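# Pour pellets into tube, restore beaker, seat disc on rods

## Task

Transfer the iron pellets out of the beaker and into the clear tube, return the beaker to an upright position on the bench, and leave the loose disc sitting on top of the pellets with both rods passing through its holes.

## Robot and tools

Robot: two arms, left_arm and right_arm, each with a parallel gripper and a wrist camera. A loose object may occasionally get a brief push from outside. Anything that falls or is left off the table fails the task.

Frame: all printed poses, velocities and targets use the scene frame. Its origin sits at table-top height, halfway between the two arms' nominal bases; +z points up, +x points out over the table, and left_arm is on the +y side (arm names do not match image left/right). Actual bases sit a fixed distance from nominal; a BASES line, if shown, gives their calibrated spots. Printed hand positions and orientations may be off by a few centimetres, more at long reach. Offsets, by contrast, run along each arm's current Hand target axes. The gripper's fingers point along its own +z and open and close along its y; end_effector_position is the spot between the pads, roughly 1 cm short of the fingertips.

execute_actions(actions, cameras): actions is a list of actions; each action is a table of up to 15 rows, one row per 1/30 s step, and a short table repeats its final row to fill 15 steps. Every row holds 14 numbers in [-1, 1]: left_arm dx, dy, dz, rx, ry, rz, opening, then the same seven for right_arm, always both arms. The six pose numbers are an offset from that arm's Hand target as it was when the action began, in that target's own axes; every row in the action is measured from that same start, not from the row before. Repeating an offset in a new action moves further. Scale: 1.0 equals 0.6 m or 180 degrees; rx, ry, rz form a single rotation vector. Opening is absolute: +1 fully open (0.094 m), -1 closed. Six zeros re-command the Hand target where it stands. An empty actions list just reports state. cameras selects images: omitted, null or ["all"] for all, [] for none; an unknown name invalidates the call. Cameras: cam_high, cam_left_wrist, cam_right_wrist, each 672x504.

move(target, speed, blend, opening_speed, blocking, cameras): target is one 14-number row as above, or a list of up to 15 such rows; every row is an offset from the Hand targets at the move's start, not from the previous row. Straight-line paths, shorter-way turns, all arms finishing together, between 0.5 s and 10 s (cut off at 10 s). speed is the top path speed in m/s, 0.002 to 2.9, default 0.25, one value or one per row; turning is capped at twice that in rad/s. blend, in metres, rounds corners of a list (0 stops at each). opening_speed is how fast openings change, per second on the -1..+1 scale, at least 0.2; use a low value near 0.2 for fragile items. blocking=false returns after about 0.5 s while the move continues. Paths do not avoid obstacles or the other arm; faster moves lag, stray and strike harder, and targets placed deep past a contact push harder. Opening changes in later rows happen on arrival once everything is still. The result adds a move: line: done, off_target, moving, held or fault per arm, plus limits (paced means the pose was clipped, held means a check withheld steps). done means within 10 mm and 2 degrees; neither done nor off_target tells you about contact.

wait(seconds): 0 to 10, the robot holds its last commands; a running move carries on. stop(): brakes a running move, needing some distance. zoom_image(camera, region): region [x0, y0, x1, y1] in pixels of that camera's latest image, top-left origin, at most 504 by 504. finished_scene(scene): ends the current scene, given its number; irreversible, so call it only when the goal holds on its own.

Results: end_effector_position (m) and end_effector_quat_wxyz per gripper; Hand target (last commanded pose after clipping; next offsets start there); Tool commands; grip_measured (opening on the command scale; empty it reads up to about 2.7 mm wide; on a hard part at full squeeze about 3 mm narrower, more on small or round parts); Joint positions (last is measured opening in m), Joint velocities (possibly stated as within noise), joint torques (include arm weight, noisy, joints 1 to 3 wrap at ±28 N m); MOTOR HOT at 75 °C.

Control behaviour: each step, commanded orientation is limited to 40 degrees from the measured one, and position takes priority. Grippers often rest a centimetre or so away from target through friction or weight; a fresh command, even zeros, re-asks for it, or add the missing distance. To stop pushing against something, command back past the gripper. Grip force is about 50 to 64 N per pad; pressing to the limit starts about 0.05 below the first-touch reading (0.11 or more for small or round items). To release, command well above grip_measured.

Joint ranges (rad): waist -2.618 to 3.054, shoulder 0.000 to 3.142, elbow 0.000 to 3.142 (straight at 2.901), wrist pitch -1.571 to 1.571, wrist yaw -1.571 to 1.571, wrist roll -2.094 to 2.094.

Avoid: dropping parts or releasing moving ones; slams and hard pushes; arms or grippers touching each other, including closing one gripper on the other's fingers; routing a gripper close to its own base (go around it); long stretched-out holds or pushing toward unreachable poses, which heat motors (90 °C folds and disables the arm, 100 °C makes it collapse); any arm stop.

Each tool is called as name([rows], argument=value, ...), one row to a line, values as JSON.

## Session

execute_actions(actions=[])

Scene clock: 0.00 s.
left_arm: end_effector_position=(+0.4260, +0.3074, +0.1358) grip_measured=+1.000 end_effector_quat_wxyz=(+0.659, -0.063, +0.749, +0.029) | right_arm: end_effector_position=(+0.3694, -0.3503, +0.1808) grip_measured=+1.000 end_effector_quat_wxyz=(+0.690, +0.071, +0.720, +0.012)
Joint positions: left_arm=[-0.008 1.556 0.261 1.162 -0.152 -0.06 0.094] | right_arm=[-0.118 1.526 0.189 1.29 -0.025 0.115 0.094]
Joint velocities: within noise
Joint torques (N m): no reading
Heat: left arm: 24 °C; right arm: 28 °C.
Hand target: left_arm +0.4282, +0.3078, +0.1436; +0.667, -0.067, +0.742, +0.028 | right_arm +0.3715, -0.3499, +0.1900; +0.700, +0.066, +0.711, +0.012
Tool commands: left_gripper/opening=+1.0 right_gripper/opening=+1.0

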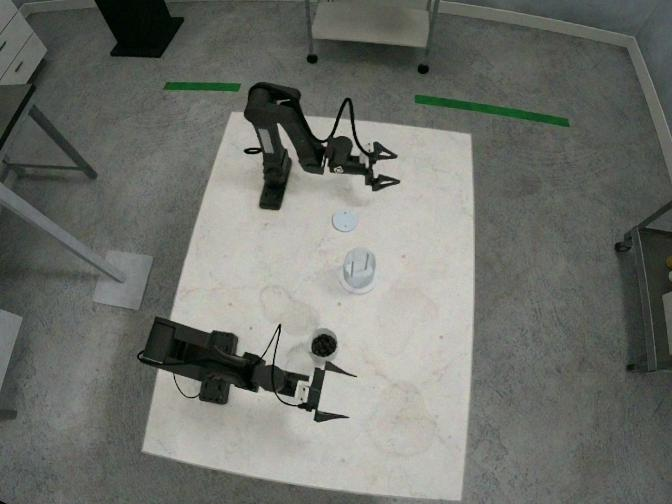

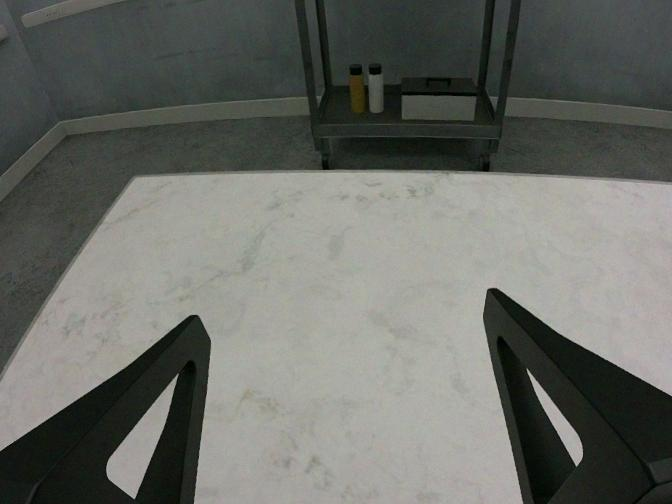

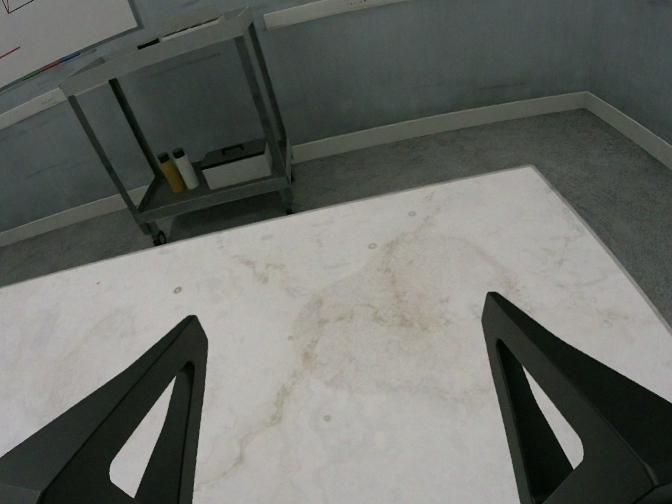

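zoom_image(camera="cam_high", region=[310, 200, 410, 300])

zoom_image(camera="cam_high", region=[280, 310, 380, 430])

Scaled by 5.040.

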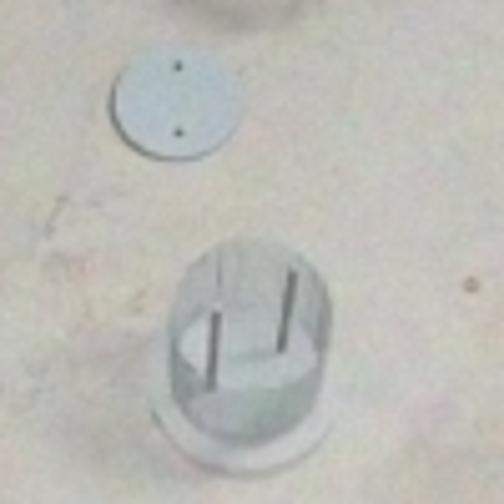

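Scaled by 4.200.

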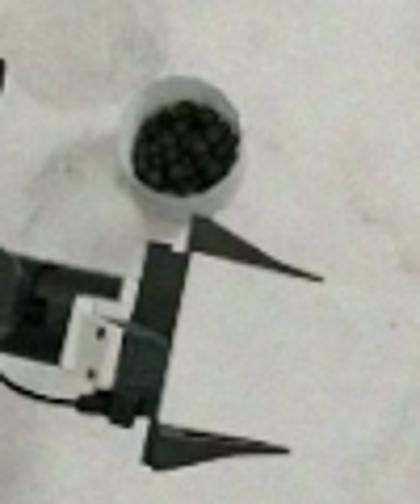

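move(target=[-0.2958,-0.2367,-0.3652,0.1004,0.3262,-0.0217,1, 0.0502,0.2013,-0.1517,-0.0708,0.1361,-0.0524,1], speed=0.2)

Scene clock: 6.67 s.
left_arm: end_effector_position=(+0.2530, +0.1487, +0.3476) grip_measured=+1.000 end_effector_quat_wxyz=(+0.236, +0.006, +0.960, -0.150) | right_arm: end_effector_position=(+0.2856, -0.2204, +0.1561) grip_measured=+1.000 end_effector_quat_wxyz=(+0.521, -0.087, +0.848, +0.042)
Joint positions: left_arm=[-0.58 1.282 1.839 -1.561 -0.014 -0.58 0.094] | right_arm=[0.459 0.851 0.281 0.082 0.257 0.113 0.094]
Joint torques (N m): left_arm=[-0.69 -1.91 6.49 1.12 0.06 -0.11] | right_arm=[0.73 -2.41 8.53 1.37 0.19 0.21]
Heat: left arm: 24 °C; right arm: 28 °C.
Hand target: left_arm +0.2496, +0.1498, +0.3505; +0.222, +0.005, +0.965, -0.142 | right_arm +0.2898, -0.2199, +0.1750; +0.536, -0.073, +0.840, +0.046
Off the commanded pose: left_arm 0.005 m, 2 deg | right_arm 0.019 m, 3 deg.
joint sent to its limit (left arm) — joint 4 (wrist pitch), lower limit. The joint targets are off in position, not in orientation.
move: off_target (right_arm)

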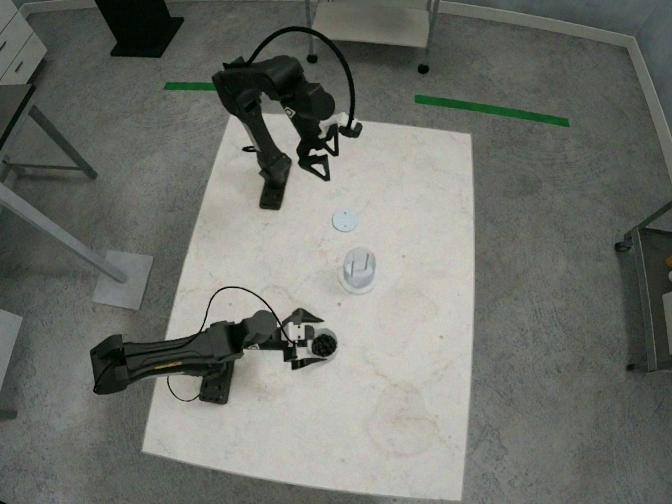

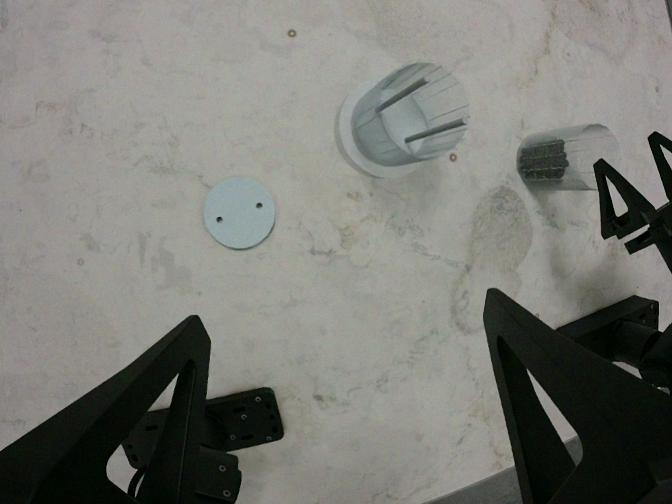

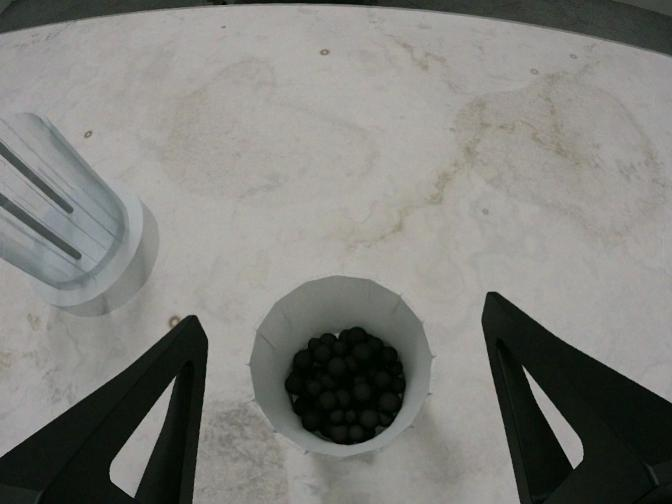

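move(target=[0,0,0,0,0,0,1, 0.11,0.0075,0.0482,0,0,0,1], speed=0.12, cameras=["cam_right_wrist"])

Scene clock: 9.17 s.
left_arm: end_effector_position=(+0.2530, +0.1487, +0.3476) grip_measured=+1.000 end_effector_quat_wxyz=(+0.236, +0.006, +0.960, -0.150) | right_arm: end_effector_position=(+0.2858, -0.2182, +0.0969) grip_measured=+1.000 end_effector_quat_wxyz=(+0.520, -0.082, +0.849, +0.040)
Joint positions: left_arm=[-0.58 1.282 1.839 -1.561 -0.014 -0.58 0.094] | right_arm=[0.482 1.155 0.102 0.559 0.286 0.132 0.094]
Joint torques (N m): left_arm=[-0.77 -2.18 6.74 1.17 0.04 -0.12] | right_arm=[0.65 -1.62 3.7 2 0.2 0.14]
Heat: left arm: 24 °C; right arm: 28 °C.
Hand target: left_arm +0.2496, +0.1498, +0.3505; +0.222, +0.005, +0.965, -0.142 | right_arm +0.2874, -0.2158, +0.1030; +0.536, -0.073, +0.840, +0.046
Off the commanded pose: left_arm 0.005 m, 2 deg | right_arm 0.007 m, 2 deg.
joint sent to its limit (left arm) — joint 4 (wrist pitch), lower limit. The joint targets are off in position, not in orientation.
move: done
Images, in order (width x height): cam_right_wrist 672x504.

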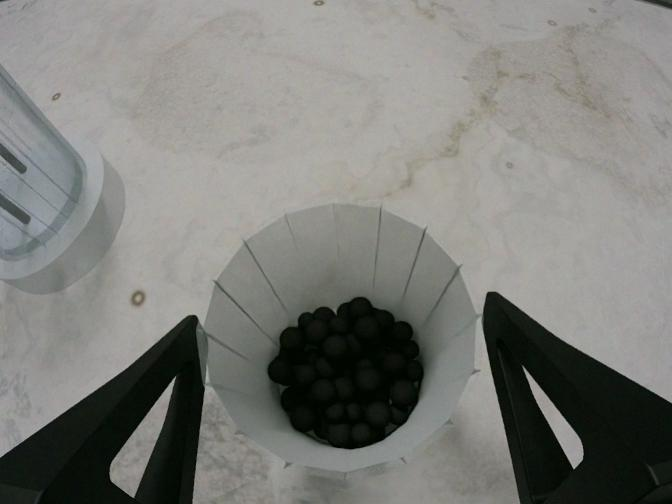

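move([
  [0,0,0,0,0,0,1, 0.0772,0.0017,0.036,0,0,0,1],
  [0,0,0,0,0,0,1, 0.0772,0.0017,0.036,0,0,0,0.35],
], speed=0.1, opening_speed=0.3, cameras=["cam_right_wrist"])

Scene clock: 14.17 s.
left_arm: end_effector_position=(+0.2530, +0.1487, +0.3476) grip_measured=+1.000 end_effector_quat_wxyz=(+0.236, +0.006, +0.960, -0.150) | right_arm: end_effector_position=(+0.2851, -0.2178, +0.0445) grip_measured=+0.665 end_effector_quat_wxyz=(+0.520, -0.078, +0.850, +0.041)
Joint positions: left_arm=[-0.58 1.282 1.839 -1.561 -0.014 -0.58 0.094] | right_arm=[0.489 1.779 0.016 1.266 0.295 0.144 0.078]
Joint torques (N m): left_arm=[-0.66 -2.09 6.57 1.11 -0.05 -0.05] | right_arm=[0.61 -3.23 0.99 2.03 0.15 0.09]
Heat: left arm: 25 °C; right arm: 28 °C.
Hand target: left_arm +0.2496, +0.1498, +0.3505; +0.222, +0.005, +0.965, -0.142 | right_arm +0.2873, -0.2148, +0.0519; +0.536, -0.073, +0.840, +0.046
Off the commanded pose: left_arm 0.005 m, 2 deg | right_arm 0.008 m, 2 deg.
joint sent to its limit (left arm) — joint 4 (wrist pitch), lower limit. The joint targets are off in position, not in orientation.
move: done
Images, in order (width x height): cam_right_wrist 672x504.

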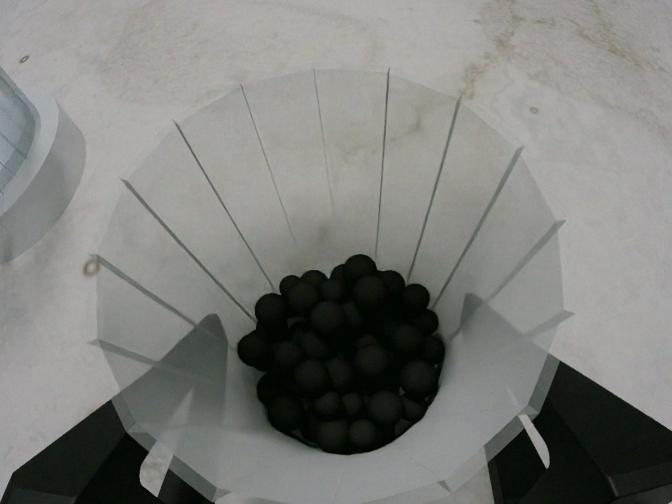

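move([
  [0,0,0,0,0,0,1, -0.1283,0,-0.06,0,0,0,0.35],
  [0,0,0,0,0,0,1, -0.294,-0.032,0.2957,0,-0.03,0,0.35],
], speed=0.12, blend=0.03, cameras=["cam_right_wrist","cam_high"])

Scene clock: 18.13 s.
left_arm: end_effector_position=(+0.2530, +0.1487, +0.3476) grip_measured=+1.000 end_effector_quat_wxyz=(+0.236, +0.006, +0.960, -0.150) | right_arm: end_effector_position=(+0.4972, -0.1985, +0.1009) grip_measured=+0.665 end_effector_quat_wxyz=(+0.517, -0.071, +0.852, +0.044)
Joint positions: left_arm=[-0.58 1.282 1.839 -1.561 -0.014 -0.58 0.094] | right_arm=[0.247 1.951 0.901 0.569 0.082 0.044 0.078]
Joint torques (N m): left_arm=[-0.75 -2.17 6.41 1.17 0.08 -0.08] | right_arm=[-0.62 -9.17 7.86 2.48 -0.02 -0.11]
Heat: left arm: 25 °C; right arm: 28 °C.
Hand target: left_arm +0.2496, +0.1498, +0.3505; +0.222, +0.005, +0.965, -0.142 | right_arm +0.5223, -0.1930, +0.1369; +0.575, -0.071, +0.814, +0.050
Off the commanded pose: left_arm 0.005 m, 2 deg | right_arm 0.044 m, 8 deg.
joint sent to its limit (left arm) — joint 4 (wrist pitch), lower limit. The joint targets are off in position, not in orientation.
move: off_target (right_arm)
Images, in order (width x height): cam_high 672x504, cam_right_wrist 672x504.

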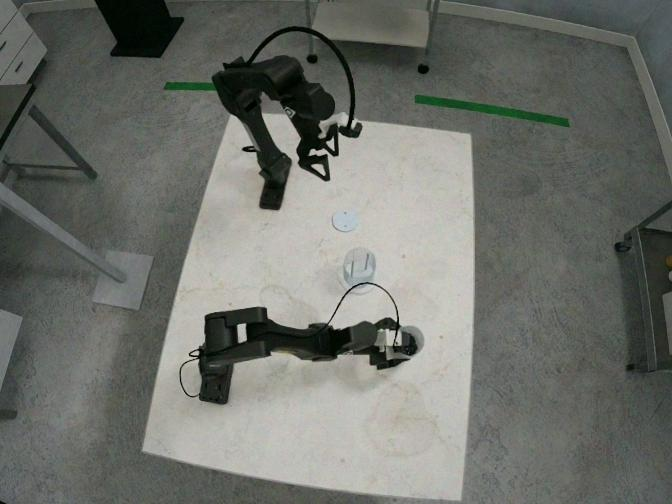

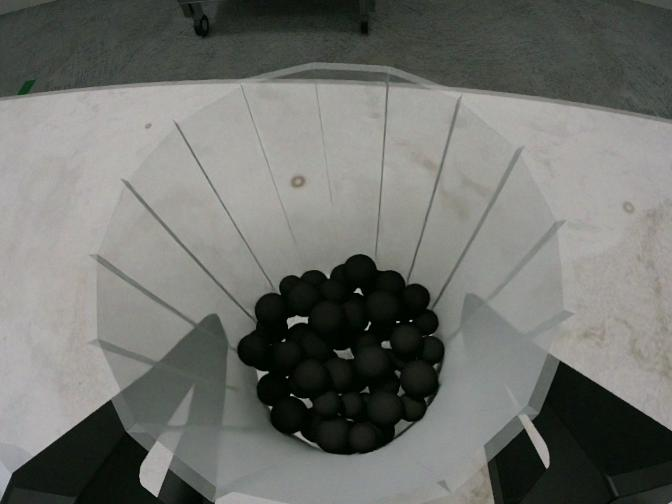

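move([
  [0,0,0,0,0,0,1, 0.0786,0,0.0279,0,0,0,0.35],
  [0,0,0,0,0,0,1, 0.091,0,0.0323,0,0,0,0.35],
], speed=[0.08,0.03], cameras=["cam_right_wrist"])

Scene clock: 23.33 s.
left_arm: end_effector_position=(+0.2530, +0.1487, +0.3476) grip_measured=+1.000 end_effector_quat_wxyz=(+0.236, +0.005, +0.960, -0.150) | right_arm: end_effector_position=(+0.5050, -0.1964, +0.0520) grip_measured=+0.665 end_effector_quat_wxyz=(+0.522, -0.071, +0.849, +0.044)
Joint positions: left_arm=[-0.58 1.282 1.839 -1.561 -0.014 -0.582 0.094] | right_arm=[0.247 2.137 0.901 0.766 0.082 0.043 0.078]
Joint torques (N m): left_arm=[-0.83 -1.89 6.64 1.17 0.04 -0.07] | right_arm=[-0.57 -9.72 4.71 2.63 -0.04 -0.1]
Heat: left arm: 25 °C; right arm: 29 °C.
Hand target: left_arm +0.2496, +0.1498, +0.3505; +0.222, +0.005, +0.965, -0.142 | right_arm +0.5223, -0.1931, +0.0790; +0.575, -0.071, +0.814, +0.050
Off the commanded pose: left_arm 0.005 m, 2 deg | right_arm 0.032 m, 7 deg.
joint sent to its limit (left arm) — joint 4 (wrist pitch), lower limit. The joint targets are off in position, not in orientation.
move: off_target (right_arm)
Images, in order (width x height): cam_right_wrist 672x504.

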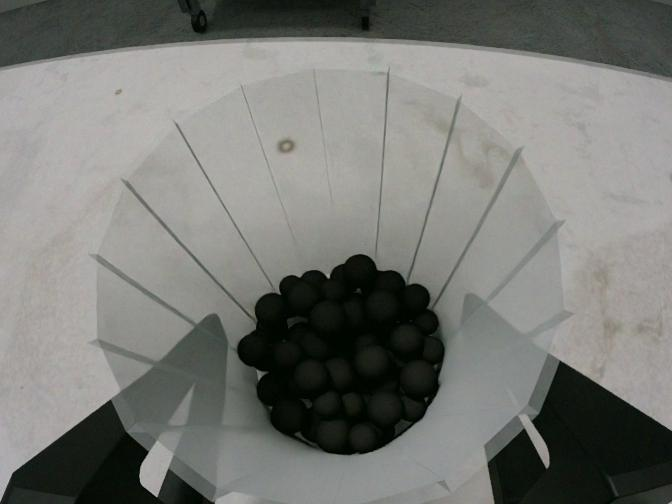

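move([
  [0,0,0,0,0,0,1, 0.0095,0,0.0034,0,0.0,0,0.35],
  [0,0,0,0,0,0,1, 0.0165,0,0.006,0,0.003,0,0.35],
], speed=0.03, cameras=["cam_right_wrist"])

Scene clock: 24.93 s.
left_arm: end_effector_position=(+0.2530, +0.1487, +0.3476) grip_measured=+1.000 end_effector_quat_wxyz=(+0.236, +0.005, +0.960, -0.150) | right_arm: end_effector_position=(+0.5075, -0.1949, +0.0494) grip_measured=+0.665 end_effector_quat_wxyz=(+0.532, -0.074, +0.843, +0.044)
Joint positions: left_arm=[-0.58 1.282 1.839 -1.561 -0.014 -0.582 0.094] | right_arm=[0.248 2.164 0.901 0.816 0.082 0.033 0.078]
Joint torques (N m): left_arm=[-0.59 -2.19 6.74 1.1 0.04 -0.1] | right_arm=[-0.59 -9.25 5.11 2.42 -0.04 -0.07]
Heat: left arm: 25 °C; right arm: 29 °C.
Hand target: left_arm +0.2496, +0.1498, +0.3505; +0.222, +0.005, +0.965, -0.142 | right_arm +0.5224, -0.1931, +0.0685; +0.571, -0.071, +0.817, +0.050
Off the commanded pose: left_arm 0.005 m, 2 deg | right_arm 0.024 m, 5 deg.
joint sent to its limit (left arm) — joint 4 (wrist pitch), lower limit. The joint targets are off in position, not in orientation.
move: off_target (right_arm)
Images, in order (width x height): cam_right_wrist 672x504.

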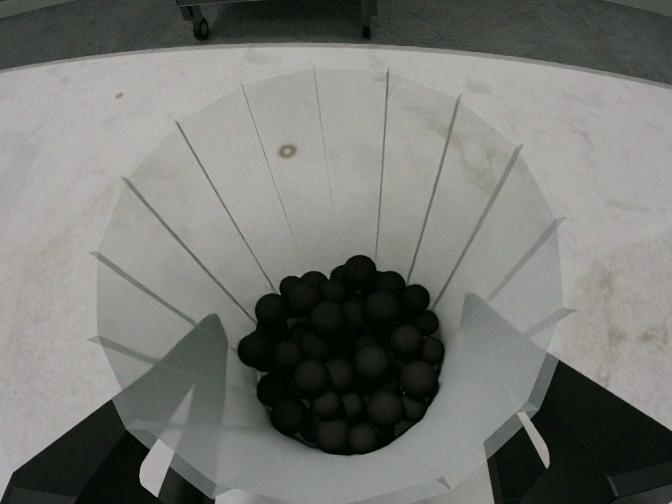

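move(target=[0,0,0,0,0,0,1, 0.010,0,0.0035,0,0.022,0,0.35], speed=0.03, cameras=["cam_right_wrist"])

Scene clock: 27.07 s.
left_arm: end_effector_position=(+0.2530, +0.1487, +0.3476) grip_measured=+1.000 end_effector_quat_wxyz=(+0.236, +0.005, +0.960, -0.150) | right_arm: end_effector_position=(+0.5096, -0.1941, +0.0480) grip_measured=+0.665 end_effector_quat_wxyz=(+0.525, -0.076, +0.846, +0.043)
Joint positions: left_arm=[-0.58 1.282 1.839 -1.561 -0.014 -0.582 0.094] | right_arm=[0.248 2.166 0.919 0.784 0.08 0.032 0.078]
Joint torques (N m): left_arm=[-0.85 -1.92 6.37 1.13 0.02 -0.06] | right_arm=[-0.77 -10.41 6.42 1.66 -0.06 0.01]
Heat: left arm: 25 °C; right arm: 30 °C.
Hand target: left_arm +0.2496, +0.1498, +0.3505; +0.222, +0.005, +0.965, -0.142 | right_arm +0.5223, -0.1931, +0.0621; +0.542, -0.073, +0.836, +0.047
Off the commanded pose: left_arm 0.005 m, 2 deg | right_arm 0.019 m, 2 deg.
joint sent to its limit (left arm) — joint 4 (wrist pitch), lower limit. The joint targets are off in position, not in orientation.
move: off_target (right_arm)
Images, in order (width x height): cam_right_wrist 672x504.

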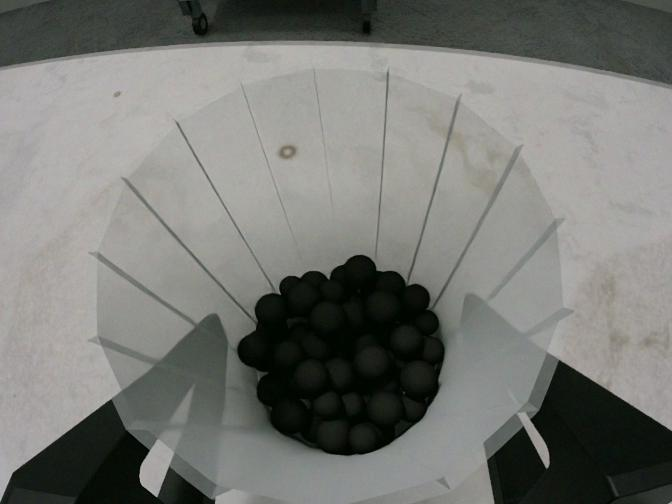

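move(target=[0,0,0,0,0,0,1, 0.0075,0,0.0028,0,0.014,0,0.35], speed=0.03, cameras=["cam_right_wrist"])

Scene clock: 28.60 s.
left_arm: end_effector_position=(+0.2530, +0.1487, +0.3476) grip_measured=+1.000 end_effector_quat_wxyz=(+0.236, +0.005, +0.960, -0.150) | right_arm: end_effector_position=(+0.5133, -0.1934, +0.0478) grip_measured=+0.665 end_effector_quat_wxyz=(+0.518, -0.076, +0.851, +0.039)
Joint positions: left_arm=[-0.58 1.282 1.839 -1.561 -0.014 -0.582 0.094] | right_arm=[0.25 2.166 0.947 0.738 0.086 0.032 0.078]
Joint torques (N m): left_arm=[-0.91 -2.04 6.58 1.1 0.06 -0.07] | right_arm=[-0.77 -11.02 6.15 1.41 -0.08 0.03]
Heat: left arm: 25 °C; right arm: 30 °C.
Hand target: left_arm +0.2496, +0.1498, +0.3505; +0.222, +0.005, +0.965, -0.142 | right_arm +0.5220, -0.1931, +0.0573; +0.524, -0.074, +0.847, +0.045
Off the commanded pose: left_arm 0.005 m, 2 deg | right_arm 0.013 m, 1 deg.
joint sent to its limit (left arm) — joint 4 (wrist pitch), lower limit. The joint targets are off in position, not in orientation.
move: off_target (right_arm)
Images, in order (width x height): cam_right_wrist 672x504.

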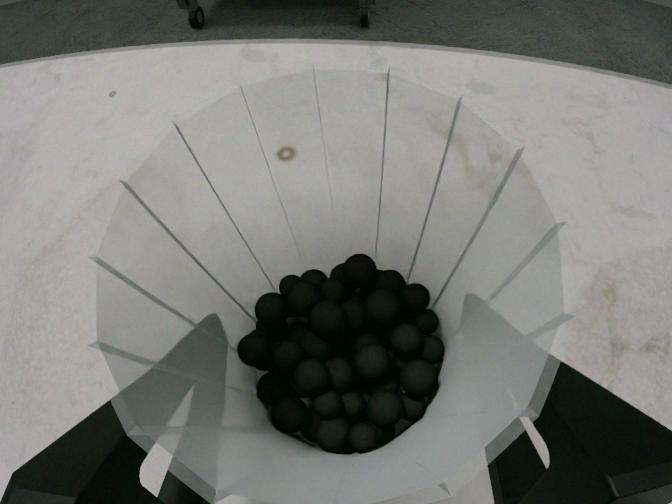

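move(target=[0,0,0,0,0,0,1, 0,0,0,0,0,0,1], opening_speed=0.3, cameras=["cam_right_wrist"])

Scene clock: 31.63 s.
left_arm: end_effector_position=(+0.2530, +0.1487, +0.3476) grip_measured=+1.000 end_effector_quat_wxyz=(+0.236, +0.005, +0.960, -0.150) | right_arm: end_effector_position=(+0.5134, -0.1933, +0.0477) grip_measured=+0.998 end_effector_quat_wxyz=(+0.517, -0.077, +0.851, +0.043)
Joint positions: left_arm=[-0.58 1.282 1.839 -1.561 -0.014 -0.582 0.094] | right_arm=[0.247 2.166 0.947 0.738 0.077 0.032 0.094]
Joint torques (N m): left_arm=[-0.8 -1.92 6.67 1.15 0.07 -0.06] | right_arm=[-0.76 -11.03 6.12 1.39 -0.07 0.02]
Heat: left arm: 25 °C; right arm: 31 °C.
Hand target: left_arm +0.2496, +0.1498, +0.3505; +0.222, +0.005, +0.965, -0.142 | right_arm +0.5220, -0.1931, +0.0573; +0.524, -0.074, +0.847, +0.045
Off the commanded pose: left_arm 0.005 m, 2 deg | right_arm 0.013 m, 1 deg.
joint sent to its limit (left arm) — joint 4 (wrist pitch), lower limit. The joint targets are off in position, not in orientation.
move: off_target (right_arm)
Images, in order (width x height): cam_right_wrist 672x504.

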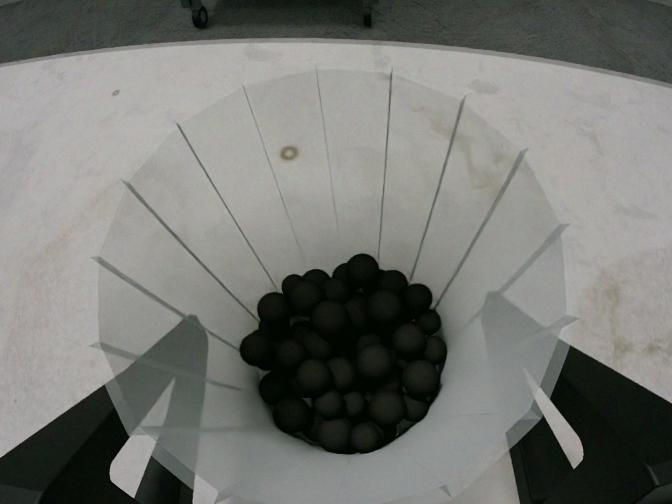

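move(target=[0,0,0,0,0,0,1, -0.0219,0,-0.0182,0,-0.1306,0,1], speed=0.08, cameras=["cam_right_wrist"])

Scene clock: 35.53 s.
left_arm: end_effector_position=(+0.2530, +0.1487, +0.3476) grip_measured=+1.000 end_effector_quat_wxyz=(+0.236, +0.005, +0.960, -0.150) | right_arm: end_effector_position=(+0.5185, -0.1931, +0.0701) grip_measured=+0.998 end_effector_quat_wxyz=(+0.670, -0.061, +0.738, +0.063)
Joint positions: left_arm=[-0.58 1.282 1.839 -1.561 -0.014 -0.582 0.094] | right_arm=[0.247 2.384 0.875 1.413 0.083 0.02 0.094]
Joint velocities: left_arm=[within noise] | right_arm=[-0.002 0.002 0.012 0.154 -0.007 0.022 0]
Joint torques (N m): left_arm=[-0.64 -1.98 6.58 1.15 0.06 -0.03] | right_arm=[-0.39 -8.98 2.44 2.24 0.06 -0.09]
Heat: left arm: 25 °C; right arm: 31 °C.
Hand target: left_arm +0.2496, +0.1498, +0.3505; +0.222, +0.005, +0.965, -0.142 | right_arm +0.5182, -0.1938, +0.0740; +0.685, -0.063, +0.723, +0.060
Off the commanded pose: left_arm 0.005 m, 2 deg | right_arm 0.004 m, 3 deg.
joint sent to its limit (left arm) — joint 4 (wrist pitch), lower limit. The joint targets are off in position, not in orientation.
move: off_target (right_arm)
Images, in order (width x height): cam_right_wrist 672x504.

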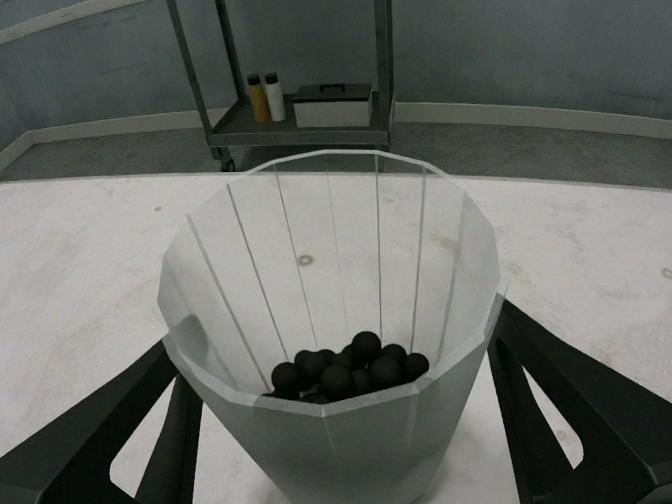

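move(target=[0,0,0,0,0,0,1, 0.0188,0.005,-0.0083,0,0,0,1], speed=0.06, cameras=["cam_right_wrist"])

Scene clock: 37.97 s.
left_arm: end_effector_position=(+0.2530, +0.1487, +0.3476) grip_measured=+1.000 end_effector_quat_wxyz=(+0.236, +0.005, +0.960, -0.150) | right_arm: end_effector_position=(+0.5148, -0.1958, +0.0591) grip_measured=+0.998 end_effector_quat_wxyz=(+0.670, -0.058, +0.738, +0.060)
Joint positions: left_arm=[-0.58 1.282 1.839 -1.561 -0.014 -0.582 0.094] | right_arm=[0.247 2.424 0.869 1.459 0.093 0.02 0.094]
Joint torques (N m): left_arm=[-0.81 -2.22 6.56 1.16 0.07 -0.07] | right_arm=[0.42 -9.02 1.99 2.24 0.09 -0.12]
Heat: left arm: 25 °C; right arm: 31 °C.
Hand target: left_arm +0.2496, +0.1498, +0.3505; +0.222, +0.005, +0.965, -0.142 | right_arm +0.5122, -0.1918, +0.0630; +0.685, -0.063, +0.723, +0.060
Off the commanded pose: left_arm 0.005 m, 2 deg | right_arm 0.006 m, 3 deg.
joint sent to its limit (left arm) — joint 4 (wrist pitch), lower limit. The joint targets are off in position, not in orientation.
move: off_target (right_arm)
Images, in order (width x height): cam_right_wrist 672x504.

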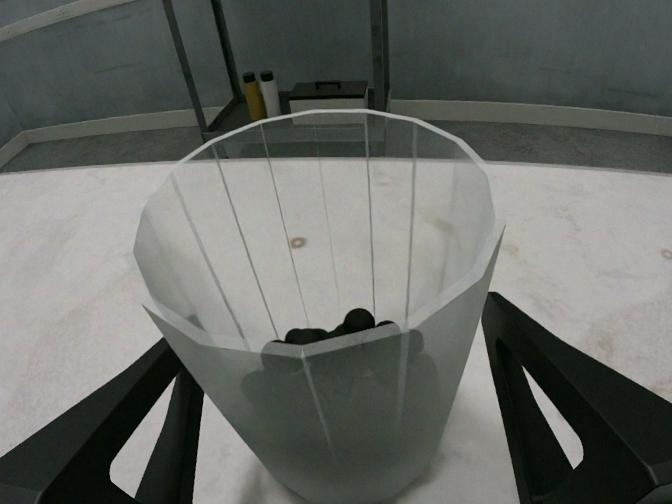

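move(target=[0,0,0,0,0,0,1, 0.0,0.011,-0.002,0,0,0,1], speed=0.05, cameras=["cam_right_wrist"])

Scene clock: 39.37 s.
left_arm: end_effector_position=(+0.2530, +0.1487, +0.3476) grip_measured=+1.000 end_effector_quat_wxyz=(+0.236, +0.005, +0.960, -0.150) | right_arm: end_effector_position=(+0.5123, -0.1864, +0.0595) grip_measured=+0.998 end_effector_quat_wxyz=(+0.670, -0.061, +0.737, +0.061)
Joint positions: left_arm=[-0.58 1.282 1.839 -1.561 -0.014 -0.582 0.094] | right_arm=[0.271 2.424 0.869 1.461 0.111 0.018 0.094]
Joint torques (N m): left_arm=[-0.66 -2.06 6.64 1.14 0.11 -0.11] | right_arm=[0.62 -9.13 1.92 2.31 0.07 -0.06]
Heat: left arm: 25 °C; right arm: 31 °C.
Hand target: left_arm +0.2496, +0.1498, +0.3505; +0.222, +0.005, +0.965, -0.142 | right_arm +0.5099, -0.1855, +0.0630; +0.685, -0.063, +0.723, +0.060
Off the commanded pose: left_arm 0.005 m, 2 deg | right_arm 0.004 m, 2 deg.
joint sent to its limit (left arm) — joint 4 (wrist pitch), lower limit. The joint targets are off in position, not in orientation.
move: done
Images, in order (width x height): cam_right_wrist 672x504.

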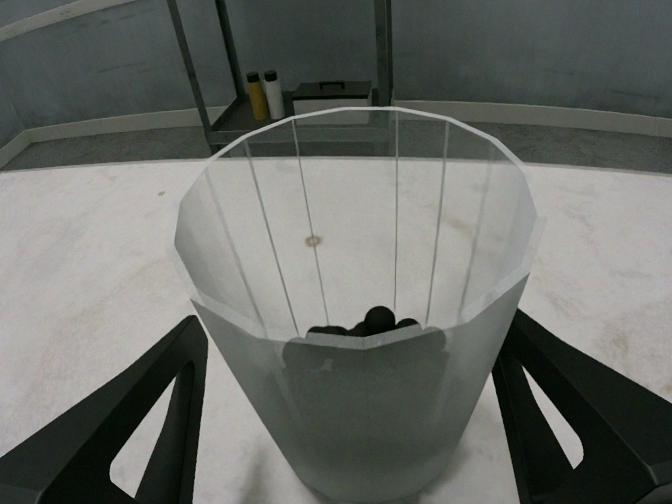

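move(target=[0,0,0,0,0,0,1, 0.0,0,0,0,0,0,0.3], opening_speed=0.3, cameras=["cam_right_wrist","cam_left_wrist"])

zoom_image(camera="cam_left_wrist", region=[320, 30, 520, 200])

Scene clock: 42.50 s.
left_arm: end_effector_position=(+0.2530, +0.1487, +0.3476) grip_measured=+1.000 end_effector_quat_wxyz=(+0.236, +0.005, +0.960, -0.150) | right_arm: end_effector_position=(+0.5135, -0.1917, +0.0595) grip_measured=+0.662 end_effector_quat_wxyz=(+0.671, -0.056, +0.737, +0.055)
Joint positions: left_arm=[-0.58 1.282 1.839 -1.561 -0.014 -0.582 0.094] | right_arm=[0.264 2.424 0.869 1.461 0.119 0.018 0.078]
Joint torques (N m): left_arm=[-0.69 -2.21 6.41 1.15 0.04 -0.06] | right_arm=[0.58 -9.1 1.89 2.28 -0.04 -0.1]
Heat: left arm: 25 °C; right arm: 31 °C.
Hand target: left_arm +0.2496, +0.1498, +0.3505; +0.222, +0.005, +0.965, -0.142 | right_arm +0.5099, -0.1855, +0.0630; +0.685, -0.063, +0.723, +0.060
Off the commanded pose: left_arm 0.005 m, 2 deg | right_arm 0.008 m, 3 deg.
joint sent to its limit (left arm) — joint 4 (wrist pitch), lower limit. The joint targets are off in position, not in orientation.
move: off_target (right_arm)
Images, in order (width x height): cam_left_wrist 672x504, cam_right_wrist 672x504.

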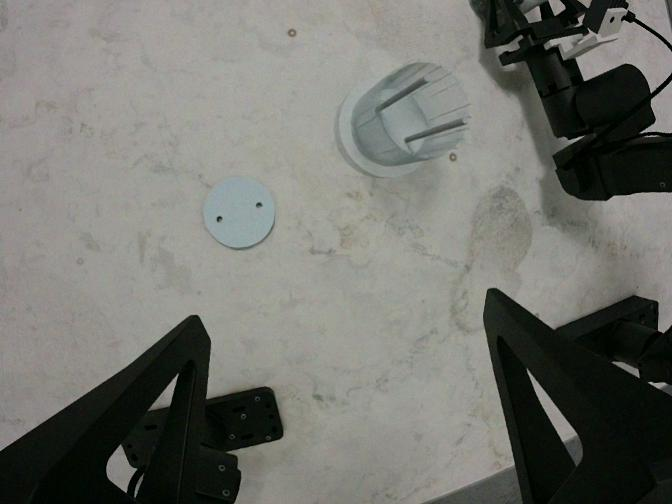

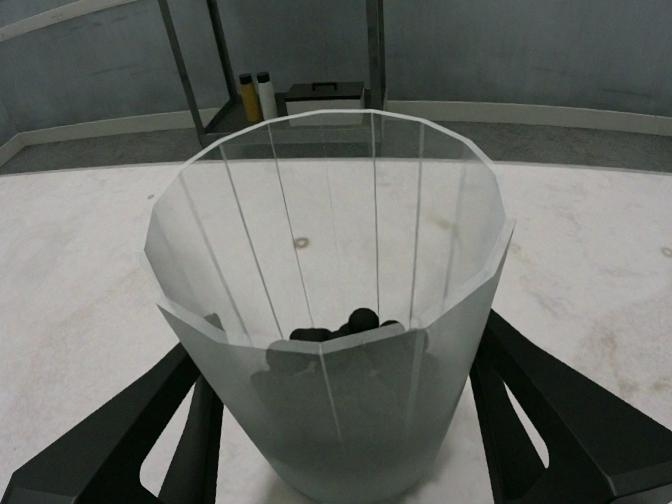

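Scaled by 2.520 from the camera's 672x504 image, which has a finer 960x720 frame.

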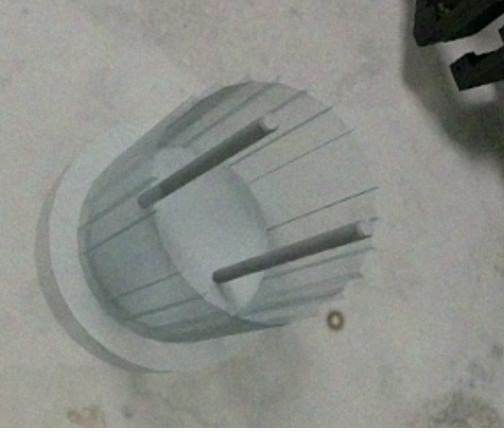

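move([
  [0,0,0,0,0,0,1, -0.341,0,-0.0181,0,0,0,0.3],
  [0,0,0,0,0,0,1, -0.34,0.1693,-0.1287,-0.1553,0,-0.0082,0.3],
], speed=0.14, blend=0.03)

zoom_image(camera="cam_right_wrist", region=[0, 250, 300, 504])

Scene clock: 48.10 s.
left_arm: end_effector_position=(+0.2530, +0.1487, +0.3476) grip_measured=+1.000 end_effector_quat_wxyz=(+0.236, +0.005, +0.960, -0.150) | right_arm: end_effector_position=(+0.4341, -0.0986, +0.2314) grip_measured=+0.662 end_effector_quat_wxyz=(+0.614, -0.224, +0.724, +0.221)
Joint positions: left_arm=[-0.58 1.282 1.839 -1.561 -0.014 -0.582 0.094] | right_arm=[0.348 1.649 0.784 0.709 -0.282 0.001 0.078]
Joint torques (N m): left_arm=[-0.51 -1.95 6.67 1.12 0.03 -0.15] | right_arm=[0.62 -12.94 5.29 1.96 -0.15 -0.15]
Heat: left arm: 25 °C; right arm: 33 °C.
Hand target: left_arm +0.2496, +0.1498, +0.3505; +0.222, +0.005, +0.965, -0.142 | right_arm +0.4271, -0.0968, +0.2708; +0.650, -0.236, +0.686, +0.224
Off the commanded pose: left_arm 0.005 m, 2 deg | right_arm 0.040 m, 6 deg.
joint sent to its limit (left arm) — joint 4 (wrist pitch), lower limit. The joint targets are off in position, not in orientation.
move: off_target (right_arm)

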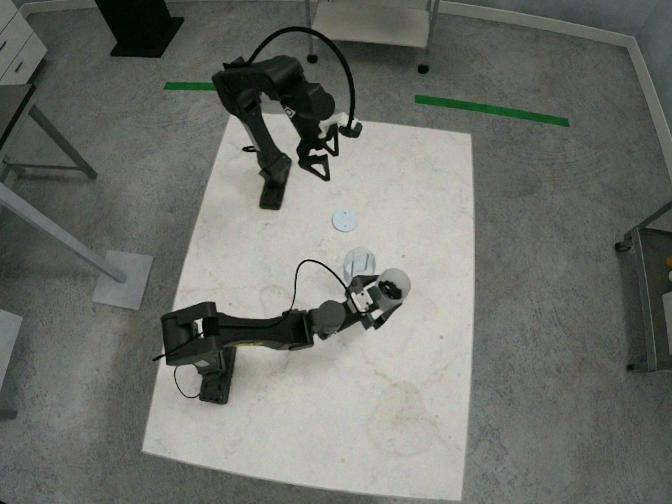

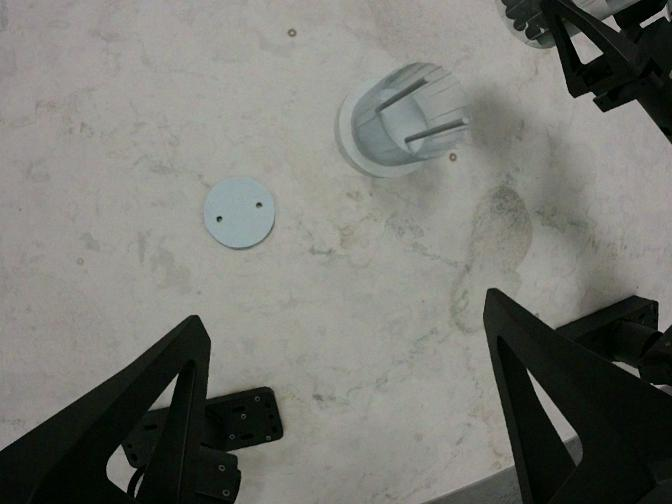

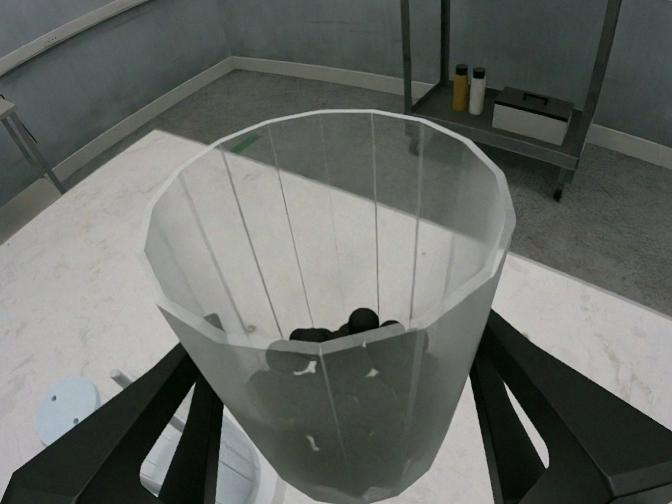

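Scaled by 1.680 from the camera's 672x504 image, which has a finer 960x720 frame.

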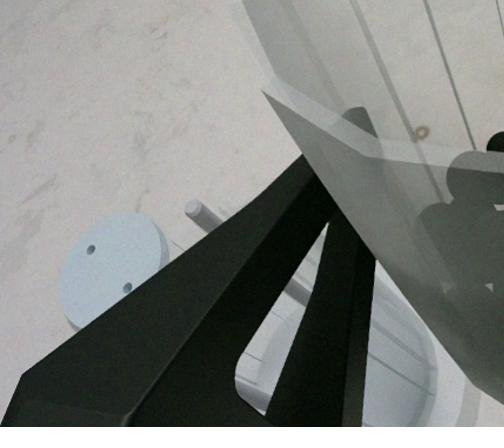

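move(target=[0,0,0,0,0,0,1, 0.019,0.0697,-0.0017,0.0085,-0.0182,-0.2777,0.3], speed=0.12)

zoom_image(camera="cam_right_wrist", region=[0, 120, 260, 480])

Scene clock: 53.47 s.
left_arm: end_effector_position=(+0.2530, +0.1487, +0.3476) grip_measured=+1.000 end_effector_quat_wxyz=(+0.236, +0.005, +0.960, -0.150) | right_arm: end_effector_position=(+0.4014, -0.0689, +0.2077) grip_measured=+0.662 end_effector_quat_wxyz=(+0.645, -0.515, +0.562, -0.057)
Joint positions: left_arm=[-0.58 1.282 1.839 -1.561 -0.014 -0.582 0.094] | right_arm=[0.477 1.649 0.678 0.806 -0.16 -0.856 0.078]
Joint torques (N m): left_arm=[-0.87 -2.28 6.5 1.1 0.06 -0.11] | right_arm=[0.5 -10.97 4.93 2.75 -0.05 -0.03]
Heat: left arm: 25 °C; right arm: 34 °C.
Hand target: left_arm +0.2496, +0.1498, +0.3505; +0.222, +0.005, +0.965, -0.142 | right_arm +0.4001, -0.0648, +0.2595; +0.706, -0.489, +0.507, -0.075
Off the commanded pose: left_arm 0.005 m, 2 deg | right_arm 0.052 m, 10 deg.
joint sent to its limit (left arm) — joint 4 (wrist pitch), lower limit. The joint targets are off in position, not in orientation.
move: off_target (right_arm)

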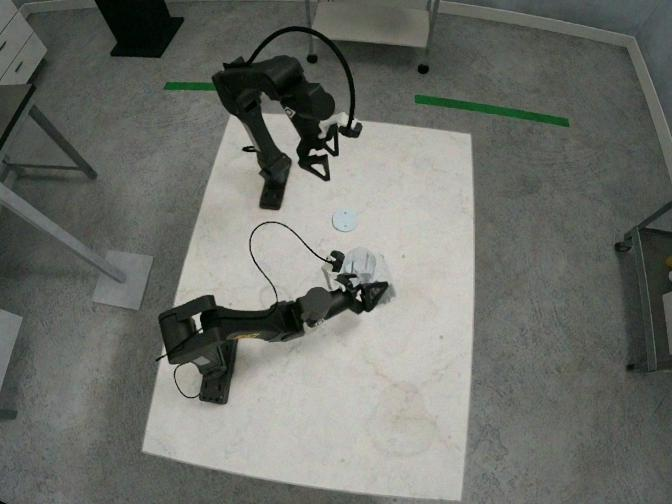

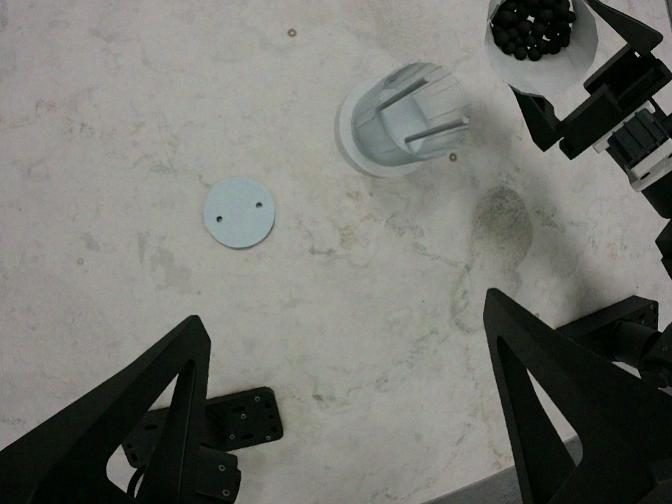

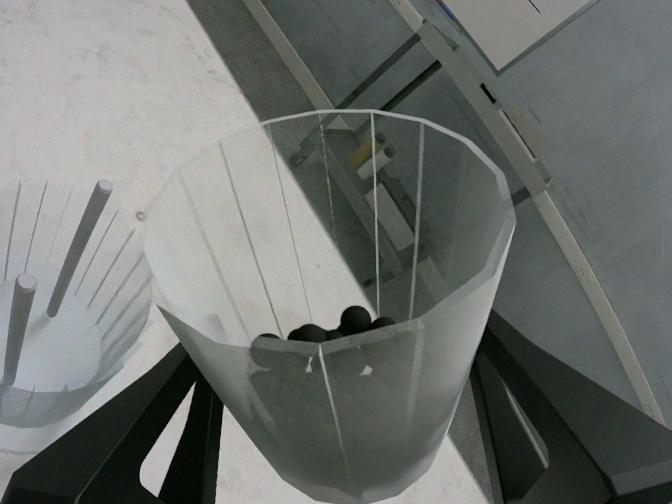

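Scaled by 1.400 from the camera's 672x504 image, which has a finer 960x720 frame.

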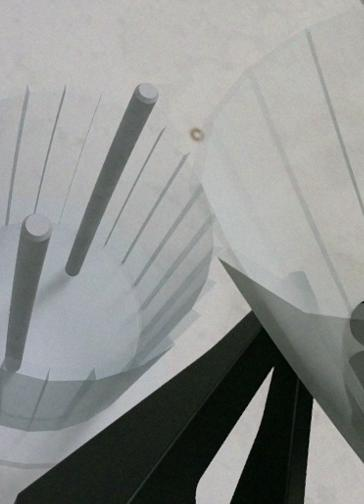

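move(target=[0,0,0,0,0,0,1, -0.0043,0.0462,0.0098,0.0149,-0.0125,-0.0556,0.3], speed=0.08, cameras=["cam_left_wrist","cam_right_wrist"])

zoom_image(camera="cam_left_wrist", region=[320, 0, 672, 240])

Scene clock: 56.73 s.
left_arm: end_effector_position=(+0.2528, +0.1488, +0.3474) grip_measured=+1.000 end_effector_quat_wxyz=(+0.236, +0.005, +0.960, -0.150) | right_arm: end_effector_position=(+0.3917, -0.0484, +0.2092) grip_measured=+0.662 end_effector_quat_wxyz=(+0.675, -0.543, +0.485, -0.122)
Joint positions: left_arm=[-0.58 1.282 1.839 -1.562 -0.014 -0.582 0.094] | right_arm=[0.546 1.73 0.637 1.034 -0.104 -1.027 0.078]
Joint torques (N m): left_arm=[-0.69 -2.14 6.63 1.1 0.08 -0.05] | right_arm=[0.55 -7.1 4.75 2.81 0.02 -0.09]
Heat: left arm: 26 °C; right arm: 34 °C.
Hand target: left_arm +0.2496, +0.1498, +0.3505; +0.222, +0.005, +0.965, -0.142 | right_arm +0.3927, -0.0455, +0.2399; +0.718, -0.516, +0.447, -0.138
Off the commanded pose: left_arm 0.005 m, 2 deg | right_arm 0.031 m, 7 deg.
joint sent to its limit (left arm) — joint 4 (wrist pitch), lower limit. The joint targets are off in position, not in orientation.
move: off_target (right_arm)
Images, in order (width x height): cam_left_wrist 672x504, cam_right_wrist 672x504.

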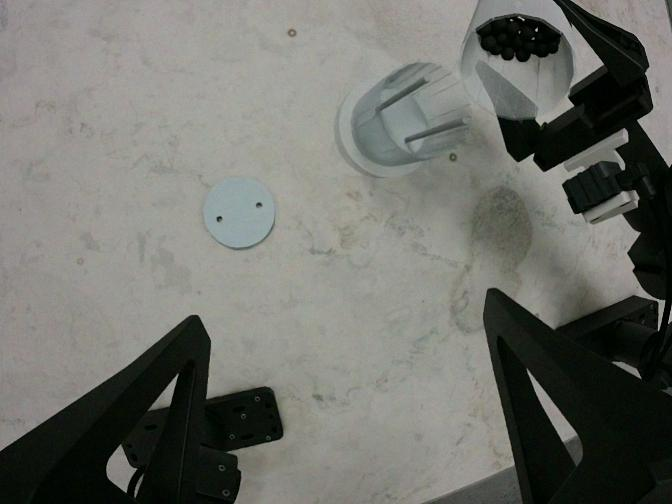

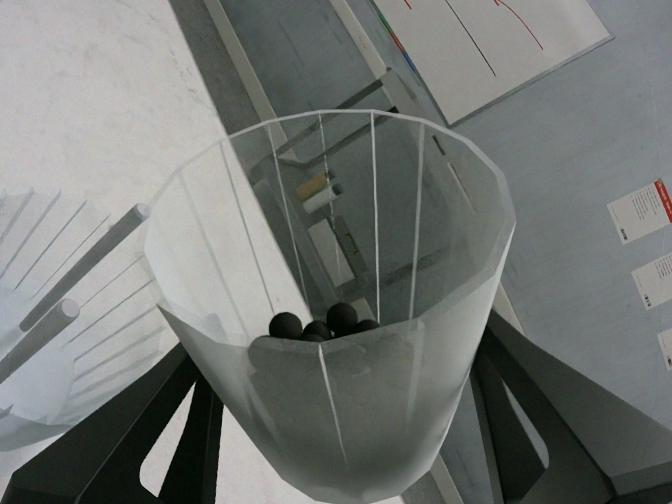

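Scaled by 1.432 from the camera's 672x504 image, which has a finer 960x720 frame.

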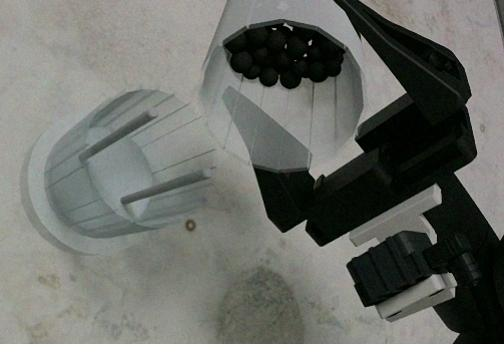

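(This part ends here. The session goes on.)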